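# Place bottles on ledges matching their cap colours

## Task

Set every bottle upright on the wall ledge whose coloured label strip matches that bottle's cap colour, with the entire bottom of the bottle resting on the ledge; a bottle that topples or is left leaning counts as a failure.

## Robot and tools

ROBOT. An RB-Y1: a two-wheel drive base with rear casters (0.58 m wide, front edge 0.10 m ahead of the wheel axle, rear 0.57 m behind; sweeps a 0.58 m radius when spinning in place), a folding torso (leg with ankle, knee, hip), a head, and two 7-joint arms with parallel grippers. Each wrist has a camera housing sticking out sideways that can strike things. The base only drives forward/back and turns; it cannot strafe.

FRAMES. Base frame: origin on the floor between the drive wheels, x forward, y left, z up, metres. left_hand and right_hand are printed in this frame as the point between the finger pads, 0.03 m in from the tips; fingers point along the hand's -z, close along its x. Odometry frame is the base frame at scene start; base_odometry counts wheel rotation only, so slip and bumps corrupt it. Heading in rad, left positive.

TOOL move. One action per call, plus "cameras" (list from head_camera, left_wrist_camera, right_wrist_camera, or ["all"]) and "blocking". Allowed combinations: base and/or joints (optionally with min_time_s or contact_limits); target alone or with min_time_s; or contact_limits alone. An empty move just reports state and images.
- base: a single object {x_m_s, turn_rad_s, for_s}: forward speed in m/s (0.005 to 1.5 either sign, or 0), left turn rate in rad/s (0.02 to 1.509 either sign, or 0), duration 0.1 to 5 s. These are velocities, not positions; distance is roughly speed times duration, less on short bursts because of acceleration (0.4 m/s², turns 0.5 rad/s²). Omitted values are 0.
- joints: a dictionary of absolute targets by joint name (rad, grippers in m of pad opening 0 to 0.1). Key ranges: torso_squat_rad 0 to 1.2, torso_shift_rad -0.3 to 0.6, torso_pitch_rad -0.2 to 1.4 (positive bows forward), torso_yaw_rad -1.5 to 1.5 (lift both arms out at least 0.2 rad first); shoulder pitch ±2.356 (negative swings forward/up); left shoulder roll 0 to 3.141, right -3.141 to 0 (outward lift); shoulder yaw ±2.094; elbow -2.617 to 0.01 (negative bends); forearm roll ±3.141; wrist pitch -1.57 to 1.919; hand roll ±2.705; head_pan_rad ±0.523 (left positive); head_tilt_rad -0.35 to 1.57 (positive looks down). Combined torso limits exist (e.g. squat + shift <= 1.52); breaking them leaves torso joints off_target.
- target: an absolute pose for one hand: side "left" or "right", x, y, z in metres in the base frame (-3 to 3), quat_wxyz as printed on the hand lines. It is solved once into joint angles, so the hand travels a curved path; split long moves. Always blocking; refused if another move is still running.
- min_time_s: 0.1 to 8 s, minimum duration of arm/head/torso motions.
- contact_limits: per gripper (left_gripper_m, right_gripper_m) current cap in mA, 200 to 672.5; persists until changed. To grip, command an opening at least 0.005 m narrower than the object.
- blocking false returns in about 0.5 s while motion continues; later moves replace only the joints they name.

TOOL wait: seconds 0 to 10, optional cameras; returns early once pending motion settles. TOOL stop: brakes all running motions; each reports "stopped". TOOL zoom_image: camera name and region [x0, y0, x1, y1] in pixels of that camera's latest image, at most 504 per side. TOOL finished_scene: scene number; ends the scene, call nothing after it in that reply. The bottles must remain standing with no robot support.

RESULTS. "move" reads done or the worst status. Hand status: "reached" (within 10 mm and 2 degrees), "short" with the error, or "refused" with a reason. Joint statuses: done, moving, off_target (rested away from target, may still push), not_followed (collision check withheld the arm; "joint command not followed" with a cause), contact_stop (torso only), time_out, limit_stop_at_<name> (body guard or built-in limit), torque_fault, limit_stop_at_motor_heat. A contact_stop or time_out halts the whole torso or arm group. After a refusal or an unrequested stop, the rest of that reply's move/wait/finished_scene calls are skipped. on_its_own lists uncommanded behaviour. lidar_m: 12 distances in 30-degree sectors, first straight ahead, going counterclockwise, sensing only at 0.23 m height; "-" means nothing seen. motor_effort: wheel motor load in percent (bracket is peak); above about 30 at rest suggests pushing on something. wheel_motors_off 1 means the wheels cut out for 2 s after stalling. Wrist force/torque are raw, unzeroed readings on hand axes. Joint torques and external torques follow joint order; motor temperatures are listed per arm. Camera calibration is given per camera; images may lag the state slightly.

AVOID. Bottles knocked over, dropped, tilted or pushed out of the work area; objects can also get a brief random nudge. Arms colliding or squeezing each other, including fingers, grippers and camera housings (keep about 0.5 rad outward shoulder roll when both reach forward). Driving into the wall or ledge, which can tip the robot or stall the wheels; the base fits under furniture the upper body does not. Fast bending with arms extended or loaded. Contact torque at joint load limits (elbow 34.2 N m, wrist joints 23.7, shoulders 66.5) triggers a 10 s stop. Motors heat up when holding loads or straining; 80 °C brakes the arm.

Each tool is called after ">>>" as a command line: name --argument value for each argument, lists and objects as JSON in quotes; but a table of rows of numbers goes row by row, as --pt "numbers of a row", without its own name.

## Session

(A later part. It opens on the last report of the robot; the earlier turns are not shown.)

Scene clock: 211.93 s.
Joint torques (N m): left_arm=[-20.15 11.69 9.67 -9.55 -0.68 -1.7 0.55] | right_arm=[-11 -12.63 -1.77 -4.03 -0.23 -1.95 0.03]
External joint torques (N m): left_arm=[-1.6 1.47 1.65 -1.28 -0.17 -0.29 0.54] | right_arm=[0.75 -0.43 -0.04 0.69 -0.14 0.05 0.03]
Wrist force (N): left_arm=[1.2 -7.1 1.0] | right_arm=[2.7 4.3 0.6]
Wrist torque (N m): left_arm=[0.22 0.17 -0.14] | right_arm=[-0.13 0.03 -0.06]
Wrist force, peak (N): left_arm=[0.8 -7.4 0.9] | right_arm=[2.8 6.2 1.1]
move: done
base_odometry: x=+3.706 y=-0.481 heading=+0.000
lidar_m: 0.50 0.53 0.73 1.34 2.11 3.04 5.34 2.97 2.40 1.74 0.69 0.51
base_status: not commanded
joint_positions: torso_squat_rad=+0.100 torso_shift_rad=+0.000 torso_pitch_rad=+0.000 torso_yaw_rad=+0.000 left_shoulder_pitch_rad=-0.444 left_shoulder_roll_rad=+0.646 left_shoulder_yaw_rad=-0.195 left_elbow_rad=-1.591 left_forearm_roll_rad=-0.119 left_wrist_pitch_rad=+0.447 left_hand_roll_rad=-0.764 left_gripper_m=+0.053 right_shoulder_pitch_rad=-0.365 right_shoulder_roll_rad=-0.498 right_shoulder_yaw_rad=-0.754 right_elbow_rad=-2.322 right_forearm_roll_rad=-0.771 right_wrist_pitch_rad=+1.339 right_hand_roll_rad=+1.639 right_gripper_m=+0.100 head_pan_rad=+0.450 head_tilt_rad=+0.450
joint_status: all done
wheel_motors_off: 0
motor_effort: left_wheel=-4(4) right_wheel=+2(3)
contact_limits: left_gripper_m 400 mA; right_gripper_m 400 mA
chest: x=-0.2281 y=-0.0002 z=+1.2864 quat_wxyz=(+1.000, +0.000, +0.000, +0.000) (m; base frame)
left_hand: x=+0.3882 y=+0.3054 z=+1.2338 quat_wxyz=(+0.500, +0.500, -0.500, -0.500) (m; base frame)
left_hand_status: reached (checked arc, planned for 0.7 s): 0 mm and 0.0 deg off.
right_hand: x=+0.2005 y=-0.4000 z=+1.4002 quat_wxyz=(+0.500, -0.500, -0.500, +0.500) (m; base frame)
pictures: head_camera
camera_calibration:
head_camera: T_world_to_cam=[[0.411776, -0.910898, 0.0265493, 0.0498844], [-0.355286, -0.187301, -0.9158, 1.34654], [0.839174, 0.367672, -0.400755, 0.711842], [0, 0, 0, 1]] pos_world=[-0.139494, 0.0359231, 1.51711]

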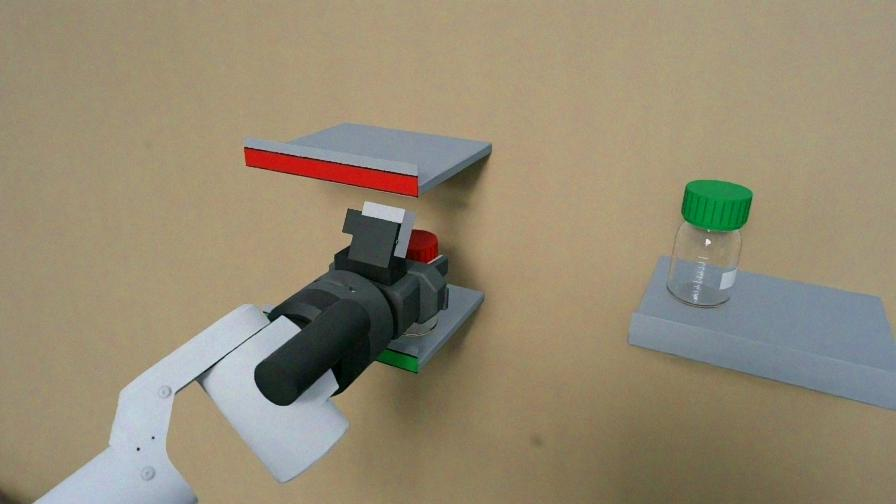

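>>> move --target '{"side": "left", "x": 0.385, "y": 0.3055, "z": 1.258, "quat_wxyz": [0.5, 0.5, -0.5, -0.5]}' --min_time_s 0.7 --cameras '["head_camera"]'

>>> move --target '{"side": "left", "x": 0.24, "y": 0.32, "z": 1.27, "quat_wxyz": [0.5, 0.5, -0.5, -0.5]}' --min_time_s 1.2 --cameras '["head_camera"]'

>>> move --target '{"side": "left", "x": 0.22, "y": 0.37, "z": 1.44, "quat_wxyz": [0.5, 0.5, -0.5, -0.5]}' --min_time_s 1.2 --cameras '["head_camera", "left_wrist_camera"]'

Scene clock: 213.40 s.
Joint torques (N m): left_arm=[-20.93 12.57 6.85 -9.02 -0.78 -1.73 -0.12] | right_arm=[-10.68 -12.55 -1.86 -4.37 -0.07 -1.97 0.01]
External joint torques (N m): left_arm=[-2.38 2.01 -1.68 -1.28 -0.18 -0.31 -0.13] | right_arm=[1.07 -0.36 -0.13 0.35 0.02 0.04 0.01]
Wrist force (N): left_arm=[1.2 -6.6 1.1] | right_arm=[3.5 5.2 0.6]
Wrist torque (N m): left_arm=[0.16 0.15 -0.02] | right_arm=[-0.25 0.12 -0.03]
Wrist force, peak (N): left_arm=[1.2 -12.2 3.6] | right_arm=[3.0 6.1 0.7]
move: done
base_odometry: x=+3.706 y=-0.481 heading=+0.000
lidar_m: 0.50 0.53 0.74 1.33 2.11 3.04 5.34 2.97 2.40 1.73 0.70 0.52
base_status: not commanded
joint_positions: torso_squat_rad=+0.100 torso_shift_rad=+0.000 torso_pitch_rad=+0.000 torso_yaw_rad=+0.000 left_shoulder_pitch_rad=-0.465 left_shoulder_roll_rad=+0.697 left_shoulder_yaw_rad=-0.202 left_elbow_rad=-1.650 left_forearm_roll_rad=-0.060 left_wrist_pitch_rad=+0.516 left_hand_roll_rad=-0.769 left_gripper_m=+0.053 right_shoulder_pitch_rad=-0.365 right_shoulder_roll_rad=-0.498 right_shoulder_yaw_rad=-0.754 right_elbow_rad=-2.322 right_forearm_roll_rad=-0.771 right_wrist_pitch_rad=+1.339 right_hand_roll_rad=+1.639 right_gripper_m=+0.100 head_pan_rad=+0.450 head_tilt_rad=+0.450
joint_status: all done
wheel_motors_off: 0
motor_effort: left_wheel=-3(4) right_wheel=+4(4)
contact_limits: left_gripper_m 400 mA; right_gripper_m 400 mA
chest: x=-0.2281 y=-0.0002 z=+1.2864 quat_wxyz=(+1.000, +0.000, +0.000, +0.000) (m; base frame)
left_hand: x=+0.3850 y=+0.3057 z=+1.2580 quat_wxyz=(+0.500, +0.500, -0.500, -0.500) (m; base frame)
left_hand_status: reached (checked arc, planned for 0.7 s): 0 mm and 0.0 deg off.
right_hand: x=+0.2005 y=-0.3999 z=+1.4002 quat_wxyz=(+0.500, -0.500, -0.500, +0.500) (m; base frame)
pictures: head_camera
camera_calibration:
head_camera: T_world_to_cam=[[0.41181, -0.910884, 0.0265325, 0.0499141], [-0.355317, -0.187314, -0.915786, 1.34651], [0.839144, 0.367702, -0.40079, 0.711889], [0, 0, 0, 1]] pos_world=[-0.139494, 0.035923, 1.51711]

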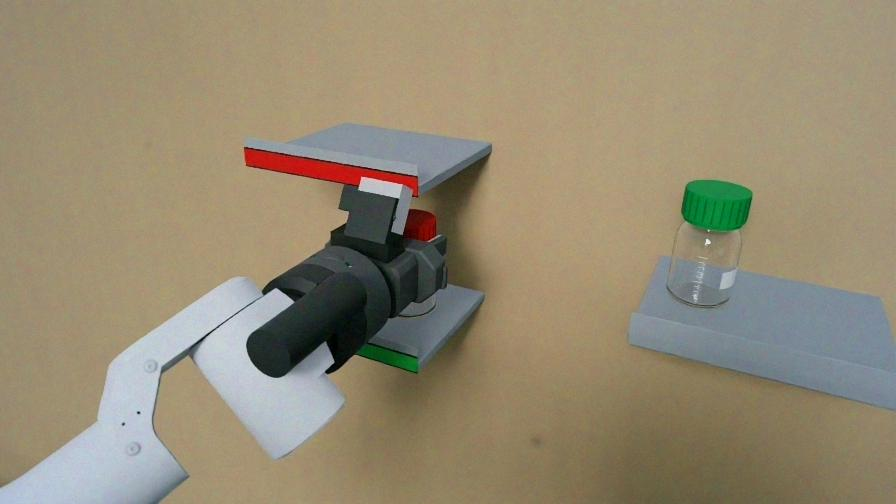

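Scene clock: 214.93 s.
Joint torques (N m): left_arm=[-11.32 11.7 9.86 -7.73 -1.01 -1.67 0.48] | right_arm=[-11.37 -13.02 -1.93 -4.45 -0.03 -1.97 0.03]
External joint torques (N m): left_arm=[-1.36 1.51 1.39 -1.16 -0.12 -0.38 0.46] | right_arm=[0.38 -0.83 -0.2 0.27 0.06 0.04 0.04]
Wrist force (N): left_arm=[0.9 -6.7 0.9] | right_arm=[2.8 5.4 0.5]
Wrist torque (N m): left_arm=[0.17 0.13 -0.17] | right_arm=[-0.27 0.07 -0.07]
Wrist force, peak (N): left_arm=[0.6 -7.6 0.5] | right_arm=[3.2 6.2 1.0]
move: done
base_odometry: x=+3.706 y=-0.481 heading=+0.000
lidar_m: 0.50 0.53 0.74 1.34 2.10 3.04 5.33 2.97 2.40 1.74 0.69 0.52
base_status: not commanded
joint_positions: torso_squat_rad=+0.100 torso_shift_rad=+0.000 torso_pitch_rad=+0.000 torso_yaw_rad=+0.000 left_shoulder_pitch_rad=+0.047 left_shoulder_roll_rad=+0.851 left_shoulder_yaw_rad=-0.006 left_elbow_rad=-2.296 left_forearm_roll_rad=-0.044 left_wrist_pitch_rad=+0.685 left_hand_roll_rad=-0.685 left_gripper_m=+0.053 right_shoulder_pitch_rad=-0.365 right_shoulder_roll_rad=-0.498 right_shoulder_yaw_rad=-0.754 right_elbow_rad=-2.322 right_forearm_roll_rad=-0.771 right_wrist_pitch_rad=+1.339 right_hand_roll_rad=+1.639 right_gripper_m=+0.100 head_pan_rad=+0.450 head_tilt_rad=+0.450
joint_status: all done
wheel_motors_off: 0
motor_effort: left_wheel=-3(4) right_wheel=+3(4)
contact_limits: left_gripper_m 400 mA; right_gripper_m 400 mA
chest: x=-0.2280 y=-0.0002 z=+1.2864 quat_wxyz=(+1.000, +0.000, +0.000, +0.000) (m; base frame)
left_hand: x=+0.2400 y=+0.3200 z=+1.2698 quat_wxyz=(+0.500, +0.500, -0.500, -0.500) (m; base frame)
left_hand_status: reached (checked arc, planned for 1.2 s): 0 mm and 0.0 deg off.
right_hand: x=+0.2005 y=-0.3999 z=+1.4002 quat_wxyz=(+0.500, -0.500, -0.500, +0.500) (m; base frame)
pictures: head_camera
camera_calibration:
head_camera: T_world_to_cam=[[0.411845, -0.910865, 0.0266141, 0.0497947], [-0.355356, -0.18743, -0.915747, 1.34645], [0.83911, 0.367688, -0.400874, 0.712013], [0, 0, 0, 1]] pos_world=[-0.139494, 0.0359232, 1.51711]

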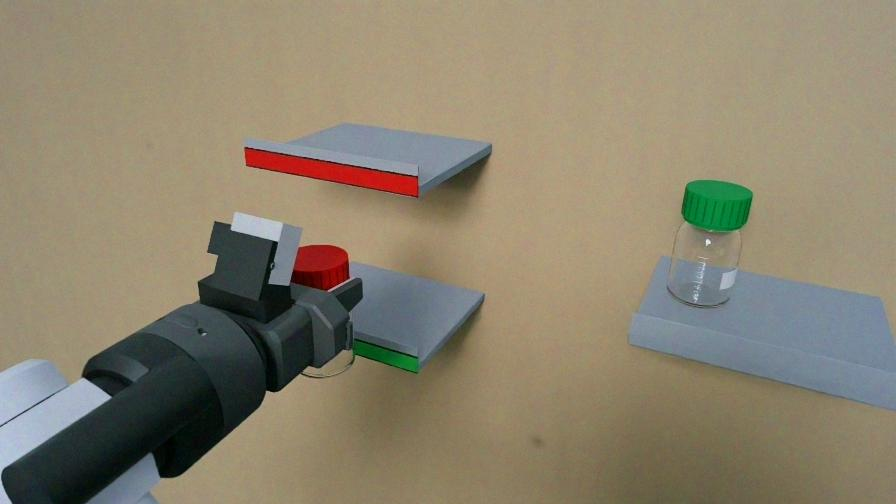

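Scene clock: 216.47 s.
Joint torques (N m): left_arm=[-10.89 15.33 11.09 -0.55 -1.34 -1.47 0.49] | right_arm=[-10.89 -12.29 -2.17 -4.31 -0.21 -1.91 0.02]
External joint torques (N m): left_arm=[-1.48 1.27 1 -0.71 -0.25 -0.22 0.47] | right_arm=[0.86 -0.09 -0.44 0.41 -0.12 0.1 0.03]
Wrist force (N): left_arm=[1.3 -6.7 1.0] | right_arm=[2.0 5.4 0.6]
Wrist torque (N m): left_arm=[0.19 0.17 -0.16] | right_arm=[-0.29 -0.06 -0.02]
Wrist force, peak (N): left_arm=[2.0 -7.3 0.9] | right_arm=[3.2 5.6 0.4]
move: done
base_odometry: x=+3.706 y=-0.481 heading=+0.000
lidar_m: 0.50 0.53 0.74 1.34 2.11 3.04 5.34 2.97 2.40 1.74 0.69 0.51
base_status: not commanded
joint_positions: torso_squat_rad=+0.100 torso_shift_rad=+0.000 torso_pitch_rad=+0.000 torso_yaw_rad=+0.000 left_shoulder_pitch_rad=+0.027 left_shoulder_roll_rad=+1.359 left_shoulder_yaw_rad=+0.462 left_elbow_rad=-2.301 left_forearm_roll_rad=+0.621 left_wrist_pitch_rad=+0.818 left_hand_roll_rad=-0.659 left_gripper_m=+0.053 right_shoulder_pitch_rad=-0.365 right_shoulder_roll_rad=-0.498 right_shoulder_yaw_rad=-0.754 right_elbow_rad=-2.322 right_forearm_roll_rad=-0.771 right_wrist_pitch_rad=+1.339 right_hand_roll_rad=+1.639 right_gripper_m=+0.100 head_pan_rad=+0.450 head_tilt_rad=+0.450
joint_status: all done
wheel_motors_off: 0
motor_effort: left_wheel=-3(4) right_wheel=+2(4)
contact_limits: left_gripper_m 400 mA; right_gripper_m 400 mA
chest: x=-0.2280 y=-0.0002 z=+1.2864 quat_wxyz=(+1.000, +0.000, +0.000, +0.000) (m; base frame)
left_hand: x=+0.2200 y=+0.3700 z=+1.4399 quat_wxyz=(+0.500, +0.500, -0.500, -0.500) (m; base frame)
left_hand_status: reached (checked arc, planned for 1.2 s): 0 mm and 0.0 deg off.
right_hand: x=+0.2005 y=-0.3999 z=+1.4002 quat_wxyz=(+0.500, -0.500, -0.500, +0.500) (m; base frame)
pictures: head_camera, left_wrist_camera
camera_calibration:
head_camera: T_world_to_cam=[[0.411845, -0.910865, 0.0266141, 0.0497947], [-0.355356, -0.18743, -0.915747, 1.34645], [0.83911, 0.367688, -0.400874, 0.712013], [0, 0, 0, 1]] pos_world=[-0.139494, 0.0359232, 1.51711]
left_wrist_camera: T_world_to_cam=[[-0.0353957, -0.999361, -0.00495673, 0.383605], [-0.466712, 0.0209155, -0.884162, 1.39539], [0.883701, -0.0289822, -0.467155, 0.563184], [0, 0, 0, 1]] pos_world=[0.167136, 0.370497, 1.49874]

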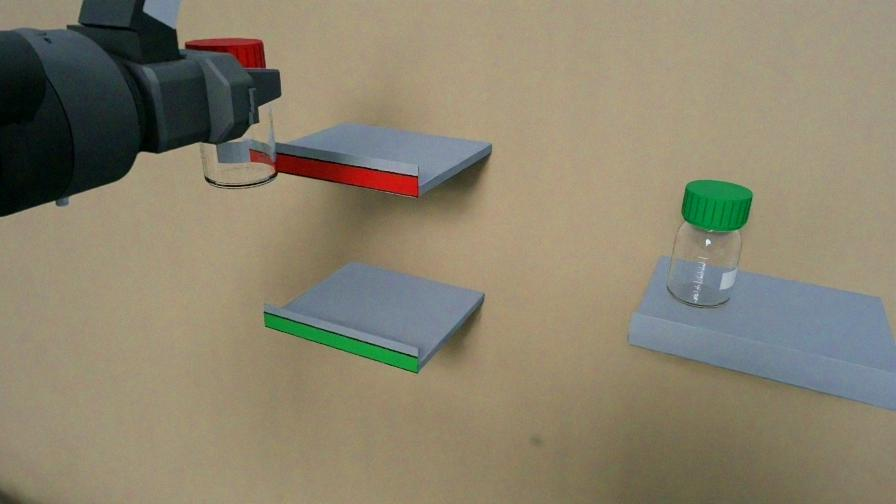

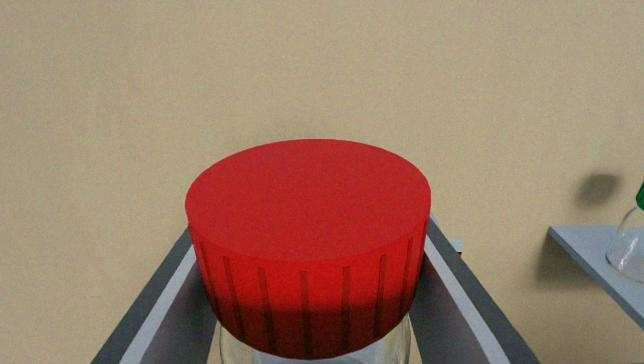

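>>> move --target '{"side": "left", "x": 0.31, "y": 0.37, "z": 1.455, "quat_wxyz": [0.5, 0.5, -0.5, -0.5]}' --min_time_s 1.0 --cameras '[]'

>>> move --target '{"side": "left", "x": 0.415, "y": 0.37, "z": 1.453, "quat_wxyz": [0.5, 0.5, -0.5, -0.5]}' --min_time_s 1.0 --cameras '["head_camera"]'

>>> move --target '{"side": "left", "x": 0.415, "y": 0.37, "z": 1.424, "quat_wxyz": [0.5, 0.5, -0.5, -0.5]}' --min_time_s 0.8 --cameras '["head_camera"]'

>>> move --target '{"side": "left", "x": 0.415, "y": 0.37, "z": 1.421, "quat_wxyz": [0.5, 0.5, -0.5, -0.5]}' --min_time_s 0.5 --cameras '[]'

Scene clock: 219.43 s.
Joint torques (N m): left_arm=[-15.67 16.7 11.48 -0.11 -1.31 -1.46 0.4] | right_arm=[-11.22 -13.01 -2.05 -4.46 -0.23 -1.83 0.03]
External joint torques (N m): left_arm=[-1.09 2.04 -0.16 0.17 -0.33 -0.27 0.39] | right_arm=[0.53 -0.81 -0.32 0.26 -0.14 0.17 0.03]
Wrist force (N): left_arm=[0.9 -6.4 1.2] | right_arm=[2.5 5.3 0.3]
Wrist torque (N m): left_arm=[0.17 0.10 -0.15] | right_arm=[-0.33 0.03 -0.02]
Wrist force, peak (N): left_arm=[1.2 -8.1 0.8] | right_arm=[3.3 5.6 1.2]
move: done
base_odometry: x=+3.706 y=-0.481 heading=+0.000
lidar_m: 0.49 0.53 0.74 1.34 2.10 3.04 5.34 2.97 2.40 1.73 0.70 0.52
base_status: not commanded
joint_positions: torso_squat_rad=+0.100 torso_shift_rad=+0.000 torso_pitch_rad=+0.000 torso_yaw_rad=+0.000 left_shoulder_pitch_rad=-0.545 left_shoulder_roll_rad=+1.423 left_shoulder_yaw_rad=-0.124 left_elbow_rad=-1.935 left_forearm_roll_rad=+0.560 left_wrist_pitch_rad=+0.711 left_hand_roll_rad=-0.622 left_gripper_m=+0.053 right_shoulder_pitch_rad=-0.365 right_shoulder_roll_rad=-0.498 right_shoulder_yaw_rad=-0.754 right_elbow_rad=-2.322 right_forearm_roll_rad=-0.771 right_wrist_pitch_rad=+1.339 right_hand_roll_rad=+1.639 right_gripper_m=+0.100 head_pan_rad=+0.450 head_tilt_rad=+0.450
joint_status: all done
wheel_motors_off: 0
motor_effort: left_wheel=-3(4) right_wheel=+4(4)
contact_limits: left_gripper_m 400 mA; right_gripper_m 400 mA
chest: x=-0.2280 y=-0.0002 z=+1.2864 quat_wxyz=(+1.000, +0.000, +0.000, +0.000) (m; base frame)
left_hand: x=+0.3099 y=+0.3699 z=+1.4551 quat_wxyz=(+0.500, +0.500, -0.500, -0.500) (m; base frame)
left_hand_status: reached (checked arc, planned for 1.0 s): 0 mm and 0.0 deg off.
right_hand: x=+0.2005 y=-0.3999 z=+1.4002 quat_wxyz=(+0.500, -0.500, -0.500, +0.500) (m; base frame)
pictures: none
No camera images: "cameras" was empty.

Scene clock: 220.83 s.
Joint torques (N m): left_arm=[-22.39 15.31 10.01 -3.32 -0.76 -2.01 0.43] | right_arm=[-11.22 -12.04 -2.05 -4.44 -0.04 -1.9 0.07]
External joint torques (N m): left_arm=[-1.53 2.04 -0.28 0.28 -0.23 -0.32 0.42] | right_arm=[0.52 0.16 -0.32 0.28 0.05 0.11 0.08]
Wrist force (N): left_arm=[1.3 -6.6 1.1] | right_arm=[2.3 4.9 0.6]
Wrist torque (N m): left_arm=[0.16 0.18 -0.02] | right_arm=[-0.24 -0.01 -0.03]
Wrist force, peak (N): left_arm=[2.0 -7.5 0.5] | right_arm=[3.3 5.6 0.9]
move: done
base_odometry: x=+3.706 y=-0.481 heading=+0.000
lidar_m: 0.50 0.52 0.75 1.33 2.11 3.04 5.34 2.97 2.40 1.74 0.70 0.52
base_status: not commanded
joint_positions: torso_squat_rad=+0.100 torso_shift_rad=+0.000 torso_pitch_rad=+0.000 torso_yaw_rad=+0.000 left_shoulder_pitch_rad=-0.957 left_shoulder_roll_rad=+1.105 left_shoulder_yaw_rad=-0.351 left_elbow_rad=-1.403 left_forearm_roll_rad=+0.611 left_wrist_pitch_rad=+0.604 left_hand_roll_rad=-0.982 left_gripper_m=+0.053 right_shoulder_pitch_rad=-0.365 right_shoulder_roll_rad=-0.498 right_shoulder_yaw_rad=-0.754 right_elbow_rad=-2.322 right_forearm_roll_rad=-0.771 right_wrist_pitch_rad=+1.339 right_hand_roll_rad=+1.639 right_gripper_m=+0.100 head_pan_rad=+0.450 head_tilt_rad=+0.450
joint_status: all done
wheel_motors_off: 0
motor_effort: left_wheel=-3(4) right_wheel=+2(4)
contact_limits: left_gripper_m 400 mA; right_gripper_m 400 mA
chest: x=-0.2280 y=-0.0002 z=+1.2864 quat_wxyz=(+1.000, +0.000, +0.000, +0.000) (m; base frame)
left_hand: x=+0.4144 y=+0.3699 z=+1.4532 quat_wxyz=(+0.500, +0.501, -0.500, -0.499) (m; base frame)
left_hand_status: reached (checked arc, planned for 1.0 s): 1 mm and 0.2 deg off.
right_hand: x=+0.2005 y=-0.4000 z=+1.4002 quat_wxyz=(+0.500, -0.500, -0.500, +0.500) (m; base frame)
pictures: head_camera
camera_calibration:
head_camera: T_world_to_cam=[[0.411845, -0.910865, 0.0266141, 0.0497535], [-0.355356, -0.18743, -0.915747, 1.34649], [0.83911, 0.367688, -0.400874, 0.711929], [0, 0, 0, 1]] pos_world=[-0.139394, 0.0359232, 1.51711]

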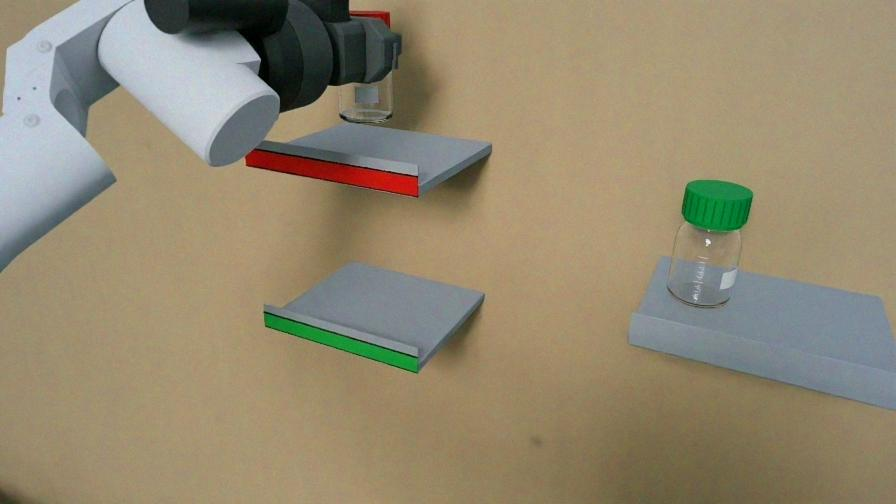

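Scene clock: 221.97 s.
Joint torques (N m): left_arm=[-21.9 14.07 12.97 -5.01 -0.8 -2.15 0.56] | right_arm=[-11.27 -12.23 -2.16 -4.42 -0.26 -2.03 0.06]
External joint torques (N m): left_arm=[-1.19 0.42 2.45 -1.17 -0.28 -0.49 0.55] | right_arm=[0.48 -0.03 -0.43 0.3 -0.18 -0.02 0.07]
Wrist force (N): left_arm=[1.3 -6.5 0.9] | right_arm=[2.9 5.2 0.2]
Wrist torque (N m): left_arm=[0.16 0.15 -0.14] | right_arm=[-0.28 0.06 -0.09]
Wrist force, peak (N): left_arm=[1.3 -7.1 0.8] | right_arm=[3.6 5.3 1.0]
move: done
base_odometry: x=+3.706 y=-0.481 heading=+0.000
lidar_m: 0.50 0.53 0.75 1.33 2.11 3.04 5.34 2.97 2.40 1.74 0.70 0.52
base_status: not commanded
joint_positions: torso_squat_rad=+0.100 torso_shift_rad=+0.000 torso_pitch_rad=+0.000 torso_yaw_rad=+0.000 left_shoulder_pitch_rad=-0.887 left_shoulder_roll_rad=+1.089 left_shoulder_yaw_rad=-0.344 left_elbow_rad=-1.425 left_forearm_roll_rad=+0.563 left_wrist_pitch_rad=+0.565 left_hand_roll_rad=-0.950 left_gripper_m=+0.053 right_shoulder_pitch_rad=-0.365 right_shoulder_roll_rad=-0.498 right_shoulder_yaw_rad=-0.754 right_elbow_rad=-2.322 right_forearm_roll_rad=-0.771 right_wrist_pitch_rad=+1.339 right_hand_roll_rad=+1.639 right_gripper_m=+0.100 head_pan_rad=+0.450 head_tilt_rad=+0.450
joint_status: all done
wheel_motors_off: 0
motor_effort: left_wheel=-3(4) right_wheel=+4(4)
contact_limits: left_gripper_m 400 mA; right_gripper_m 400 mA
chest: x=-0.2280 y=-0.0002 z=+1.2864 quat_wxyz=(+1.000, +0.000, +0.000, +0.000) (m; base frame)
left_hand: x=+0.4151 y=+0.3700 z=+1.4243 quat_wxyz=(+0.500, +0.498, -0.499, -0.502) (m; base frame)
left_hand_status: reached (checked arc, planned for 0.8 s): 0 mm and 0.4 deg off.
right_hand: x=+0.2005 y=-0.4000 z=+1.4002 quat_wxyz=(+0.500, -0.500, -0.500, +0.500) (m; base frame)
pictures: head_camera
camera_calibration:
head_camera: T_world_to_cam=[[0.411845, -0.910865, 0.0266141, 0.0497535], [-0.355356, -0.18743, -0.915747, 1.34649], [0.83911, 0.367688, -0.400874, 0.711929], [0, 0, 0, 1]] pos_world=[-0.139394, 0.0359232, 1.51711]

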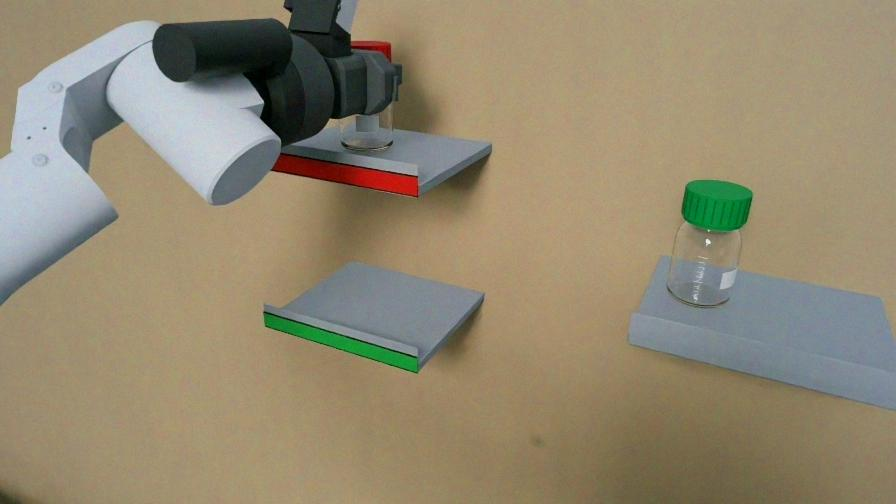

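Scene clock: 222.80 s.
Joint torques (N m): left_arm=[-21.52 13.62 12.53 -5.14 -0.86 -2.06 0.51] | right_arm=[-10.81 -12.64 -2.18 -4.38 -0.16 -1.88 -0.11]
External joint torques (N m): left_arm=[-0.83 -0.07 2.03 -1.2 -0.33 -0.42 0.5] | right_arm=[0.93 -0.44 -0.45 0.34 -0.07 0.13 -0.1]
Wrist force (N): left_arm=[1.0 -6.0 1.0] | right_arm=[1.7 5.5 0.9]
Wrist torque (N m): left_arm=[0.16 0.13 -0.15] | right_arm=[-0.30 -0.07 -0.05]
Wrist force, peak (N): left_arm=[1.2 -6.9 0.9] | right_arm=[3.3 5.5 0.6]
move: done
base_odometry: x=+3.706 y=-0.481 heading=+0.000
lidar_m: 0.50 0.53 0.74 1.34 2.11 3.04 5.34 2.97 2.41 1.74 0.69 0.52
base_status: not commanded
joint_positions: torso_squat_rad=+0.100 torso_shift_rad=+0.000 torso_pitch_rad=+0.000 torso_yaw_rad=+0.000 left_shoulder_pitch_rad=-0.873 left_shoulder_roll_rad=+1.081 left_shoulder_yaw_rad=-0.335 left_elbow_rad=-1.431 left_forearm_roll_rad=+0.538 left_wrist_pitch_rad=+0.561 left_hand_roll_rad=-0.938 left_gripper_m=+0.053 right_shoulder_pitch_rad=-0.365 right_shoulder_roll_rad=-0.498 right_shoulder_yaw_rad=-0.754 right_elbow_rad=-2.322 right_forearm_roll_rad=-0.771 right_wrist_pitch_rad=+1.339 right_hand_roll_rad=+1.639 right_gripper_m=+0.100 head_pan_rad=+0.450 head_tilt_rad=+0.450
joint_status: all done
wheel_motors_off: 0
motor_effort: left_wheel=-3(4) right_wheel=+2(3)
contact_limits: left_gripper_m 400 mA; right_gripper_m 400 mA
chest: x=-0.2280 y=-0.0002 z=+1.2864 quat_wxyz=(+1.000, +0.000, +0.000, +0.000) (m; base frame)
left_hand: x=+0.4150 y=+0.3702 z=+1.4211 quat_wxyz=(+0.500, +0.500, -0.500, -0.500) (m; base frame)
left_hand_status: reached (checked arc, planned for 0.5 s): 0 mm and 0.0 deg off.
right_hand: x=+0.2005 y=-0.4000 z=+1.4002 quat_wxyz=(+0.500, -0.500, -0.500, +0.500) (m; base frame)
pictures: none
No camera images: "cameras" was empty.

>>> move --target '{"side": "left", "x": 0.415, "y": 0.37, "z": 1.418, "quat_wxyz": [0.5, 0.5, -0.5, -0.5]}' --min_time_s 0.5 --cameras '["head_camera"]'

Scene clock: 226.00 s.
Joint torques (N m): left_arm=[-15.42 11.36 8.65 -3.46 -0.04 -0.32 0.73] | right_arm=[-10.65 -11.81 -2.13 -4.31 -0.19 -1.76 -0.1]
External joint torques (N m): left_arm=[5.26 -2.35 -1.84 0.53 0.49 1.32 0.72] | right_arm=[1.1 0.39 -0.4 0.41 -0.1 0.25 -0.09]
Wrist force (N): left_arm=[0.3 2.4 -0.2] | right_arm=[2.1 4.9 0.8]
Wrist torque (N m): left_arm=[0.31 0.10 -0.34] | right_arm=[-0.23 -0.05 -0.05]
Wrist force, peak (N): left_arm=[1.1 -6.5 1.2] | right_arm=[2.5 5.9 1.0]
move: done
base_odometry: x=+3.706 y=-0.481 heading=+0.000
lidar_m: 0.50 0.52 0.75 1.34 2.11 3.04 5.34 2.97 2.39 1.73 0.69 0.51
base_status: not commanded
joint_positions: torso_squat_rad=+0.100 torso_shift_rad=+0.000 torso_pitch_rad=+0.000 torso_yaw_rad=+0.000 left_shoulder_pitch_rad=-0.867 left_shoulder_roll_rad=+1.077 left_shoulder_yaw_rad=-0.332 left_elbow_rad=-1.434 left_forearm_roll_rad=+0.529 left_wrist_pitch_rad=+0.558 left_hand_roll_rad=-0.933 left_gripper_m=+0.053 right_shoulder_pitch_rad=-0.365 right_shoulder_roll_rad=-0.498 right_shoulder_yaw_rad=-0.754 right_elbow_rad=-2.322 right_forearm_roll_rad=-0.771 right_wrist_pitch_rad=+1.339 right_hand_roll_rad=+1.639 right_gripper_m=+0.100 head_pan_rad=+0.450 head_tilt_rad=+0.450
joint_status: all done
wheel_motors_off: 0
motor_effort: left_wheel=-3(4) right_wheel=+2(3)
contact_limits: left_gripper_m 400 mA; right_gripper_m 400 mA
chest: x=-0.2280 y=-0.0002 z=+1.2864 quat_wxyz=(+1.000, +0.000, +0.000, +0.000) (m; base frame)
left_hand: x=+0.4148 y=+0.3700 z=+1.4198 quat_wxyz=(+0.499, +0.501, -0.501, -0.500) (m; base frame)
left_hand_status: reached (checked arc, planned for 0.5 s): 2 mm and 0.2 deg off.
right_hand: x=+0.2005 y=-0.4000 z=+1.4002 quat_wxyz=(+0.500, -0.500, -0.500, +0.500) (m; base frame)
pictures: head_camera
camera_calibration:
head_camera: T_world_to_cam=[[0.41181, -0.910884, 0.0265325, 0.0499141], [-0.355317, -0.187314, -0.915786, 1.34651], [0.839144, 0.367702, -0.40079, 0.711889], [0, 0, 0, 1]] pos_world=[-0.139494, 0.035923, 1.51711]

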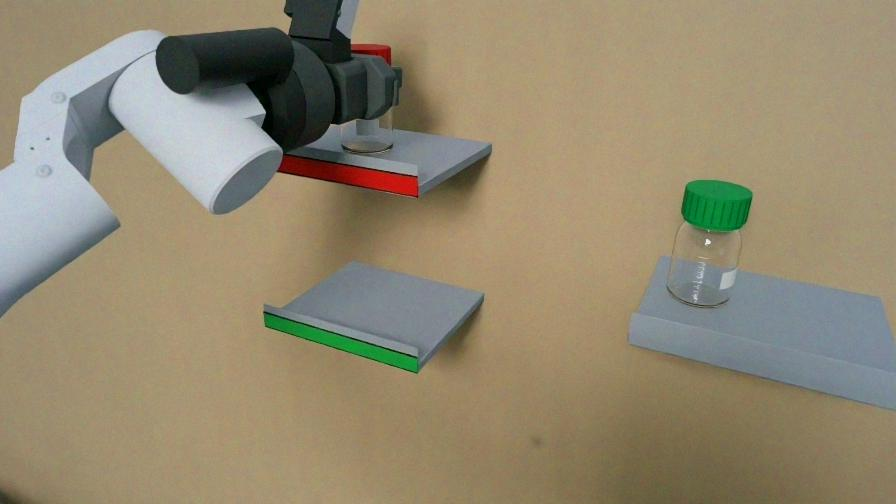

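>>> move --joints '{"left_gripper_m": 0.1}' --cameras '["left_wrist_camera"]'

>>> move --target '{"side": "left", "x": 0.31, "y": 0.37, "z": 1.425, "quat_wxyz": [0.5, 0.5, -0.5, -0.5]}' --min_time_s 0.8 --cameras '[]'

>>> move --target '{"side": "left", "x": 0.21, "y": 0.33, "z": 1.40, "quat_wxyz": [0.5, 0.5, -0.5, -0.5]}' --min_time_s 1.0 --cameras '["left_wrist_camera", "head_camera"]'

Scene clock: 227.50 s.
Joint torques (N m): left_arm=[-20.56 13.33 8.9 -3.66 -0.51 -1.52 0.51] | right_arm=[-11.12 -12.81 -1.74 -3.99 -0.15 -2.04 0.1]
External joint torques (N m): left_arm=[0.11 -0.38 -1.6 0.34 0.02 0.12 0.5] | right_arm=[0.63 -0.61 -0.01 0.73 -0.06 -0.04 0.11]
Wrist force (N): left_arm=[1.0 -5.1 1.0] | right_arm=[2.0 5.1 -0.1]
Wrist torque (N m): left_arm=[0.20 0.12 -0.15] | right_arm=[-0.26 -0.10 -0.01]
Wrist force, peak (N): left_arm=[1.2 -6.0 1.4] | right_arm=[3.5 5.4 0.5]
move: done
base_odometry: x=+3.706 y=-0.481 heading=+0.000
lidar_m: 0.50 0.53 0.74 1.33 2.11 3.04 5.34 2.97 2.39 1.73 0.69 0.52
base_status: not commanded
joint_positions: torso_squat_rad=+0.100 torso_shift_rad=+0.000 torso_pitch_rad=+0.000 torso_yaw_rad=+0.000 left_shoulder_pitch_rad=-0.866 left_shoulder_roll_rad=+1.077 left_shoulder_yaw_rad=-0.332 left_elbow_rad=-1.434 left_forearm_roll_rad=+0.529 left_wrist_pitch_rad=+0.558 left_hand_roll_rad=-0.933 left_gripper_m=+0.100 right_shoulder_pitch_rad=-0.365 right_shoulder_roll_rad=-0.498 right_shoulder_yaw_rad=-0.754 right_elbow_rad=-2.322 right_forearm_roll_rad=-0.771 right_wrist_pitch_rad=+1.339 right_hand_roll_rad=+1.639 right_gripper_m=+0.100 head_pan_rad=+0.450 head_tilt_rad=+0.450
joint_status: all done
wheel_motors_off: 0
motor_effort: left_wheel=-3(4) right_wheel=+3(4)
contact_limits: left_gripper_m 400 mA; right_gripper_m 400 mA
chest: x=-0.2280 y=-0.0002 z=+1.2864 quat_wxyz=(+1.000, +0.000, +0.000, +0.000) (m; base frame)
left_hand: x=+0.4149 y=+0.3701 z=+1.4188 quat_wxyz=(+0.500, +0.500, -0.500, -0.500) (m; base frame)
right_hand: x=+0.2005 y=-0.4000 z=+1.4002 quat_wxyz=(+0.500, -0.500, -0.500, +0.500) (m; base frame)
pictures: left_wrist_camera
camera_calibration:
left_wrist_camera: T_world_to_cam=[[-0.036069, -0.999335, -0.005424, 0.391421], [-0.465886, 0.0216164, -0.884581, 1.46762], [0.884109, -0.029379, -0.466356, 0.379954], [0, 0, 0, 1]] pos_world=[0.361941, 0.370599, 1.47754]

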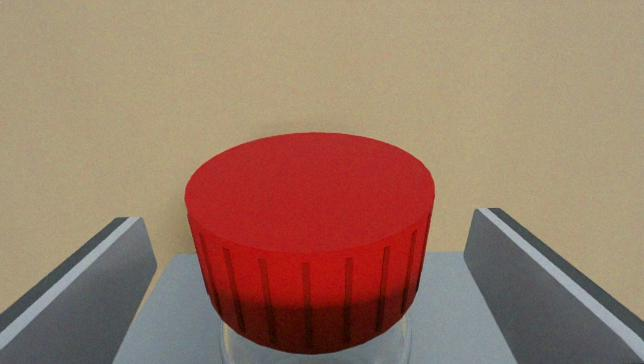

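Scene clock: 228.67 s.
Joint torques (N m): left_arm=[-15.14 15.86 12.05 -1.35 -0.94 -1.26 0.01] | right_arm=[-11.21 -12.86 -1.81 -4.38 -0.09 -1.98 0.1]
External joint torques (N m): left_arm=[-0.7 1.05 0.27 -0.5 0.04 -0.16 0] | right_arm=[0.54 -0.66 -0.08 0.34 -0.01 0.03 0.1]
Wrist force (N): left_arm=[1.1 -5.0 0.8] | right_arm=[3.9 5.6 0.7]
Wrist torque (N m): left_arm=[0.19 0.16 -0.18] | right_arm=[-0.31 0.13 -0.05]
Wrist force, peak (N): left_arm=[1.4 -5.9 1.3] | right_arm=[3.9 5.6 0.7]
move: done
base_odometry: x=+3.706 y=-0.481 heading=+0.000
lidar_m: 0.50 0.53 0.75 1.34 2.11 3.05 5.34 2.97 2.40 1.74 0.70 0.51
base_status: not commanded
joint_positions: torso_squat_rad=+0.100 torso_shift_rad=+0.000 torso_pitch_rad=+0.000 torso_yaw_rad=+0.000 left_shoulder_pitch_rad=-0.460 left_shoulder_roll_rad=+1.386 left_shoulder_yaw_rad=-0.115 left_elbow_rad=-1.963 left_forearm_roll_rad=+0.459 left_wrist_pitch_rad=+0.682 left_hand_roll_rad=-0.571 left_gripper_m=+0.100 right_shoulder_pitch_rad=-0.365 right_shoulder_roll_rad=-0.498 right_shoulder_yaw_rad=-0.754 right_elbow_rad=-2.322 right_forearm_roll_rad=-0.771 right_wrist_pitch_rad=+1.339 right_hand_roll_rad=+1.639 right_gripper_m=+0.100 head_pan_rad=+0.450 head_tilt_rad=+0.450
joint_status: all done
wheel_motors_off: 0
motor_effort: left_wheel=-3(4) right_wheel=+2(3)
contact_limits: left_gripper_m 400 mA; right_gripper_m 400 mA
chest: x=-0.2280 y=-0.0002 z=+1.2864 quat_wxyz=(+1.000, +0.000, +0.000, +0.000) (m; base frame)
left_hand: x=+0.3103 y=+0.3700 z=+1.4254 quat_wxyz=(+0.500, +0.499, -0.499, -0.501) (m; base frame)
left_hand_status: reached (checked arc, planned for 0.8 s): 1 mm and 0.2 deg off.
right_hand: x=+0.2005 y=-0.4000 z=+1.4002 quat_wxyz=(+0.500, -0.500, -0.500, +0.500) (m; base frame)
pictures: none
No camera images: "cameras" was empty.

Scene clock: 230.03 s.
Joint torques (N m): left_arm=[-9.29 14.08 10.51 -0.07 -1.44 -0.71 0.25] | right_arm=[-11.23 -12.34 -1.76 -4.34 -0.09 -2.01 -0.09]
External joint torques (N m): left_arm=[-0.3 1.57 0.47 -0.27 -0.04 -0.08 0.24] | right_arm=[0.51 -0.14 -0.03 0.38 0 -0.01 -0.08]
Wrist force (N): left_arm=[1.1 -5.2 1.2] | right_arm=[3.0 5.1 1.0]
Wrist torque (N m): left_arm=[0.21 0.13 -0.13] | right_arm=[-0.22 0.05 -0.02]
Wrist force, peak (N): left_arm=[1.6 -6.0 1.1] | right_arm=[3.7 5.2 1.0]
move: done
base_odometry: x=+3.706 y=-0.481 heading=+0.000
lidar_m: 0.50 0.52 0.75 1.33 2.11 3.05 5.34 2.97 2.40 1.74 0.70 0.52
base_status: not commanded
joint_positions: torso_squat_rad=+0.100 torso_shift_rad=+0.000 torso_pitch_rad=+0.000 torso_yaw_rad=+0.000 left_shoulder_pitch_rad=+0.081 left_shoulder_roll_rad=+1.437 left_shoulder_yaw_rad=+0.293 left_elbow_rad=-2.459 left_forearm_roll_rad=+0.289 left_wrist_pitch_rad=+0.872 left_hand_roll_rad=-0.313 left_gripper_m=+0.100 right_shoulder_pitch_rad=-0.365 right_shoulder_roll_rad=-0.498 right_shoulder_yaw_rad=-0.754 right_elbow_rad=-2.322 right_forearm_roll_rad=-0.771 right_wrist_pitch_rad=+1.339 right_hand_roll_rad=+1.639 right_gripper_m=+0.100 head_pan_rad=+0.450 head_tilt_rad=+0.450
joint_status: all done
wheel_motors_off: 0
motor_effort: left_wheel=-4(4) right_wheel=+3(4)
contact_limits: left_gripper_m 400 mA; right_gripper_m 400 mA
chest: x=-0.2280 y=-0.0002 z=+1.2864 quat_wxyz=(+1.000, +0.000, +0.000, +0.000) (m; base frame)
left_hand: x=+0.2100 y=+0.3300 z=+1.4001 quat_wxyz=(+0.500, +0.500, -0.500, -0.500) (m; base frame)
left_hand_status: reached (checked arc, planned for 1.0 s): 0 mm and 0.1 deg off.
right_hand: x=+0.2005 y=-0.4000 z=+1.4002 quat_wxyz=(+0.500, -0.500, -0.500, +0.500) (m; base frame)
pictures: head_camera, left_wrist_camera
camera_calibration:
head_camera: T_world_to_cam=[[0.41181, -0.910884, 0.0265325, 0.0499141], [-0.355317, -0.187314, -0.915786, 1.34651], [0.839144, 0.367702, -0.40079, 0.711889], [0, 0, 0, 1]] pos_world=[-0.139494, 0.035923, 1.51711]
left_wrist_camera: T_world_to_cam=[[-0.034994, -0.999375, -0.00506089, 0.34317], [-0.466448, 0.0208112, -0.884304, 1.35643], [0.883856, -0.0285847, -0.466884, 0.551759], [0, 0, 0, 1]] pos_world=[0.157037, 0.330498, 1.45884]

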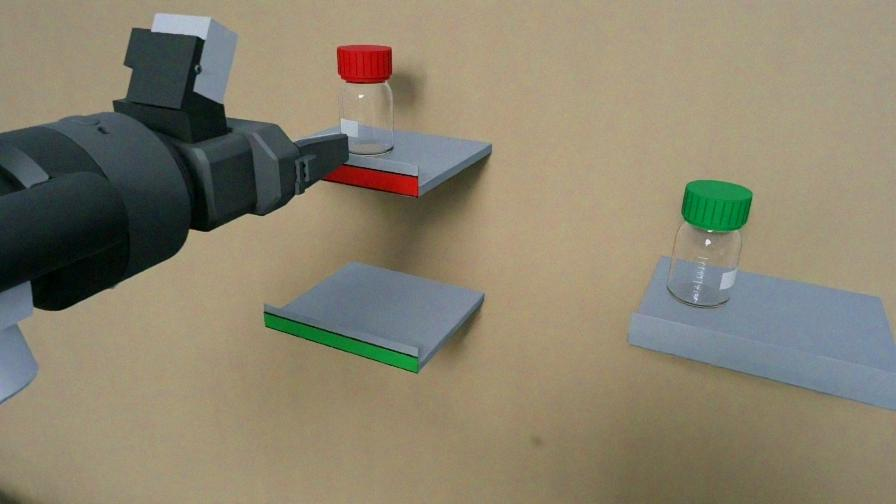

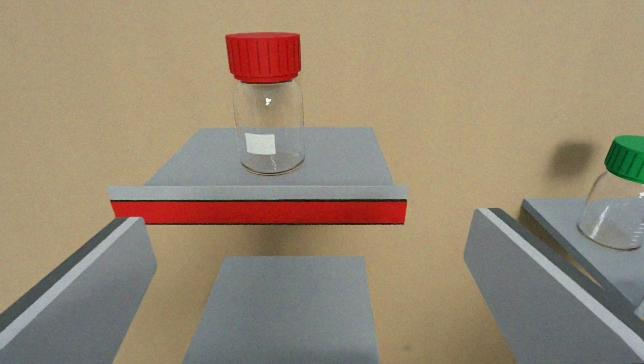

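>>> move --target '{"side": "left", "x": 0.22, "y": 0.03, "z": 1.33, "quat_wxyz": [0.5, 0.5, -0.5, -0.5]}' --min_time_s 1.5 --cameras '["left_wrist_camera", "head_camera"]'

>>> zoom_image --camera "left_wrist_camera" --region '[180, 30, 480, 260]'

Scene clock: 232.20 s.
Joint torques (N m): left_arm=[-15.66 2.73 7.12 -3.94 -1.57 -1.27 0.17] | right_arm=[-10.77 -12.66 -1.75 -4.49 -0.13 -1.86 0.2]
External joint torques (N m): left_arm=[0.36 1.35 -1.03 0.65 0.19 -0.24 0.16] | right_arm=[0.98 -0.46 -0.02 0.23 -0.04 0.14 0.21]
Wrist force (N): left_arm=[0.7 -5.4 1.0] | right_arm=[3.1 5.6 0.8]
Wrist torque (N m): left_arm=[0.24 0.11 -0.02] | right_arm=[-0.30 0.06 -0.03]
Wrist force, peak (N): left_arm=[0.6 -6.0 -0.1] | right_arm=[4.0 5.3 0.9]
move: done
base_odometry: x=+3.706 y=-0.481 heading=+0.000
lidar_m: 0.50 0.53 0.75 1.34 2.11 3.04 5.34 2.96 2.40 1.74 0.70 0.52
base_status: not commanded
joint_positions: torso_squat_rad=+0.100 torso_shift_rad=+0.000 torso_pitch_rad=+0.000 torso_yaw_rad=+0.000 left_shoulder_pitch_rad=-0.892 left_shoulder_roll_rad=+0.382 left_shoulder_yaw_rad=-0.884 left_elbow_rad=-2.233 left_forearm_roll_rad=-0.493 left_wrist_pitch_rad=+1.717 left_hand_roll_rad=-0.530 left_gripper_m=+0.100 right_shoulder_pitch_rad=-0.365 right_shoulder_roll_rad=-0.498 right_shoulder_yaw_rad=-0.754 right_elbow_rad=-2.322 right_forearm_roll_rad=-0.771 right_wrist_pitch_rad=+1.339 right_hand_roll_rad=+1.639 right_gripper_m=+0.100 head_pan_rad=+0.450 head_tilt_rad=+0.450
joint_status: all done
wheel_motors_off: 0
motor_effort: left_wheel=-3(4) right_wheel=+3(4)
contact_limits: left_gripper_m 400 mA; right_gripper_m 400 mA
chest: x=-0.2280 y=-0.0002 z=+1.2864 quat_wxyz=(+1.000, +0.000, +0.000, +0.000) (m; base frame)
left_hand: x=+0.2191 y=+0.0299 z=+1.3305 quat_wxyz=(+0.499, +0.499, -0.501, -0.501) (m; base frame)
left_hand_status: reached (checked arc, planned for 1.5 s): 1 mm and 0.2 deg off.
right_hand: x=+0.2005 y=-0.4000 z=+1.4002 quat_wxyz=(+0.500, -0.500, -0.500, +0.500) (m; base frame)
pictures: head_camera, left_wrist_camera
camera_calibration:
head_camera: T_world_to_cam=[[0.41181, -0.910884, 0.0265325, 0.0499141], [-0.355317, -0.187314, -0.915786, 1.34651], [0.839144, 0.367702, -0.40079, 0.711889], [0, 0, 0, 1]] pos_world=[-0.139494, 0.035923, 1.51711]
left_wrist_camera: T_world_to_cam=[[-0.0395571, -0.999204, -0.00517432, 0.0443301], [-0.466123, 0.0230331, -0.88442, 1.30541], [0.883835, -0.0325733, -0.466663, 0.502464], [0, 0, 0, 1]] pos_world=[0.166141, 0.030594, 1.38924]

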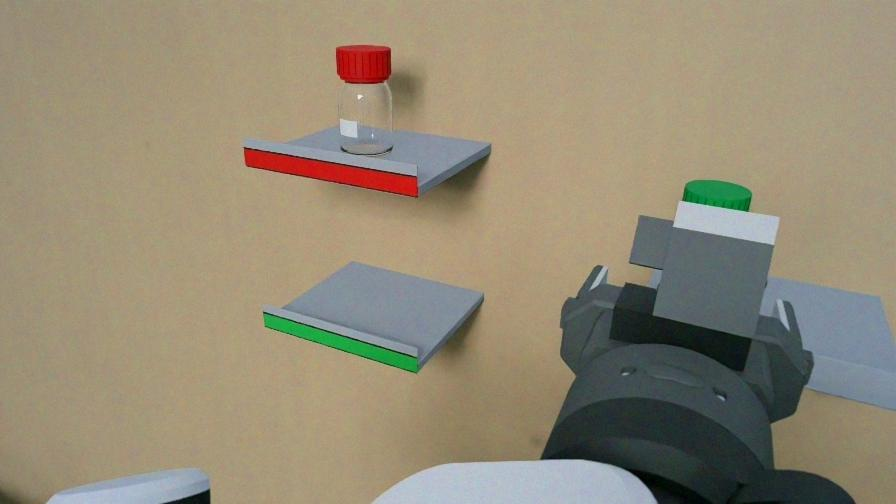

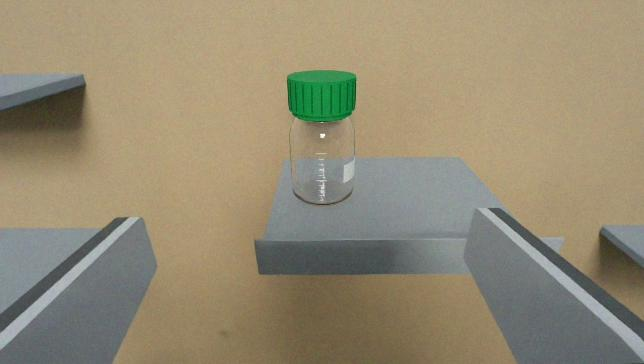

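Scaled by 1.680 from the camera's 644x364 image, which has a finer 1265x715 frame.

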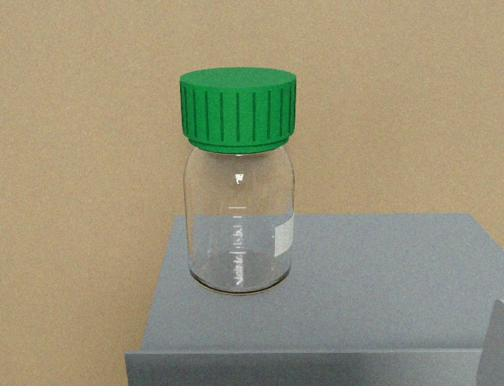

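>>> move --target '{"side": "left", "x": 0.33, "y": 0.02, "z": 1.321, "quat_wxyz": [0.5, 0.5, -0.5, -0.5]}' --min_time_s 1.0 --cameras '["left_wrist_camera"]'

>>> move --target '{"side": "left", "x": 0.413, "y": 0.02, "z": 1.320, "quat_wxyz": [0.5, 0.5, -0.5, -0.5]}' --min_time_s 1.0 --cameras '["left_wrist_camera"]'

Scene clock: 234.17 s.
Joint torques (N m): left_arm=[-20.83 3.29 10.16 -4.79 -1.75 -0.56 0.38] | right_arm=[-11.46 -12.71 -2.18 -4.11 -0.1 -1.93 0.05]
External joint torques (N m): left_arm=[-0.63 0.06 0.85 0.45 0.06 0.21 0.37] | right_arm=[0.29 -0.51 -0.45 0.61 -0.02 0.08 0.06]
Wrist force (N): left_arm=[1.3 -5.5 1.1] | right_arm=[2.1 5.0 1.1]
Wrist torque (N m): left_arm=[0.24 0.16 -0.17] | right_arm=[-0.25 -0.03 -0.03]
Wrist force, peak (N): left_arm=[0.8 -5.9 1.5] | right_arm=[2.7 5.8 0.7]
move: done
base_odometry: x=+3.706 y=-0.481 heading=+0.000
lidar_m: 0.50 0.53 0.74 1.33 2.11 3.04 5.34 2.97 2.40 1.74 0.70 0.52
base_status: not commanded
joint_positions: torso_squat_rad=+0.100 torso_shift_rad=+0.000 torso_pitch_rad=+0.000 torso_yaw_rad=+0.000 left_shoulder_pitch_rad=-1.008 left_shoulder_roll_rad=+0.379 left_shoulder_yaw_rad=-0.821 left_elbow_rad=-1.765 left_forearm_roll_rad=-0.393 left_wrist_pitch_rad=+1.357 left_hand_roll_rad=-0.388 left_gripper_m=+0.100 right_shoulder_pitch_rad=-0.365 right_shoulder_roll_rad=-0.498 right_shoulder_yaw_rad=-0.754 right_elbow_rad=-2.322 right_forearm_roll_rad=-0.771 right_wrist_pitch_rad=+1.339 right_hand_roll_rad=+1.639 right_gripper_m=+0.100 head_pan_rad=+0.450 head_tilt_rad=+0.450
joint_status: all done
wheel_motors_off: 0
motor_effort: left_wheel=-3(4) right_wheel=+3(4)
contact_limits: left_gripper_m 400 mA; right_gripper_m 400 mA
chest: x=-0.2280 y=-0.0002 z=+1.2864 quat_wxyz=(+1.000, +0.000, +0.000, +0.000) (m; base frame)
left_hand: x=+0.3299 y=+0.0200 z=+1.3212 quat_wxyz=(+0.500, +0.500, -0.500, -0.500) (m; base frame)
left_hand_status: reached (checked arc, planned for 1.0 s): 0 mm and 0.0 deg off.
right_hand: x=+0.2005 y=-0.4000 z=+1.4002 quat_wxyz=(+0.500, -0.500, -0.500, +0.500) (m; base frame)
pictures: left_wrist_camera
camera_calibration:
left_wrist_camera: T_world_to_cam=[[-0.0362492, -0.999329, -0.00530727, 0.0378505], [-0.466476, 0.021617, -0.88427, 1.34903], [0.883791, -0.0295784, -0.466946, 0.400122], [0, 0, 0, 1]] pos_world=[0.277038, 0.0204982, 1.37994]

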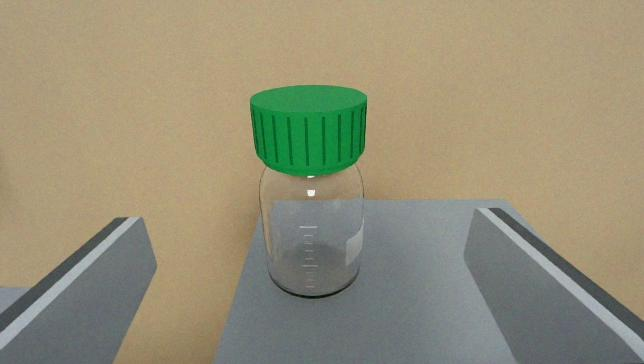

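Scene clock: 235.57 s.
Joint torques (N m): left_arm=[-23.86 5.4 10.29 -5.02 -1.61 -0.45 0.42] | right_arm=[-11.52 -12.78 -2.1 -4.39 -0.23 -1.93 0.13]
External joint torques (N m): left_arm=[-0.43 0.2 1.53 0.44 0.03 0.13 0.4] | right_arm=[0.22 -0.58 -0.37 0.33 -0.14 0.07 0.14]
Wrist force (N): left_arm=[0.9 -5.3 1.4] | right_arm=[2.2 5.7 0.6]
Wrist torque (N m): left_arm=[0.24 0.14 -0.17] | right_arm=[-0.33 0.01 -0.04]
Wrist force, peak (N): left_arm=[0.8 -5.8 1.6] | right_arm=[3.0 5.7 0.5]
move: done
base_odometry: x=+3.706 y=-0.481 heading=+0.000
lidar_m: 0.50 0.53 0.74 1.34 2.11 3.04 5.33 2.98 2.39 1.74 0.70 0.52
base_status: not commanded
joint_positions: torso_squat_rad=+0.100 torso_shift_rad=+0.000 torso_pitch_rad=+0.000 torso_yaw_rad=+0.000 left_shoulder_pitch_rad=-1.153 left_shoulder_roll_rad=+0.323 left_shoulder_yaw_rad=-0.798 left_elbow_rad=-1.318 left_forearm_roll_rad=-0.360 left_wrist_pitch_rad=+1.062 left_hand_roll_rad=-0.293 left_gripper_m=+0.100 right_shoulder_pitch_rad=-0.365 right_shoulder_roll_rad=-0.498 right_shoulder_yaw_rad=-0.754 right_elbow_rad=-2.322 right_forearm_roll_rad=-0.771 right_wrist_pitch_rad=+1.339 right_hand_roll_rad=+1.639 right_gripper_m=+0.100 head_pan_rad=+0.450 head_tilt_rad=+0.450
joint_status: all done
wheel_motors_off: 0
motor_effort: left_wheel=-3(4) right_wheel=+3(5)
contact_limits: left_gripper_m 400 mA; right_gripper_m 400 mA
chest: x=-0.2280 y=-0.0002 z=+1.2864 quat_wxyz=(+1.000, +0.000, +0.000, +0.000) (m; base frame)
left_hand: x=+0.4129 y=+0.0199 z=+1.3203 quat_wxyz=(+0.500, +0.500, -0.500, -0.500) (m; base frame)
left_hand_status: reached (checked arc, planned for 1.0 s): 0 mm and 0.0 deg off.
right_hand: x=+0.2005 y=-0.4000 z=+1.4002 quat_wxyz=(+0.500, -0.500, -0.500, +0.500) (m; base frame)
pictures: left_wrist_camera
camera_calibration:
left_wrist_camera: T_world_to_cam=[[-0.0363427, -0.999324, -0.00548744, 0.0411372], [-0.466389, 0.0218172, -0.88431, 1.38697], [0.883833, -0.029579, -0.466867, 0.326223], [0, 0, 0, 1]] pos_world=[0.360038, 0.0204989, 1.37904]

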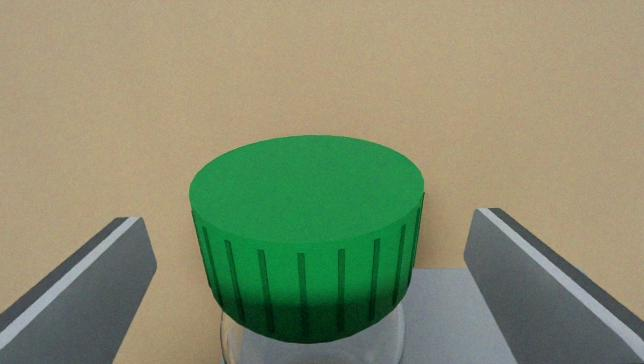

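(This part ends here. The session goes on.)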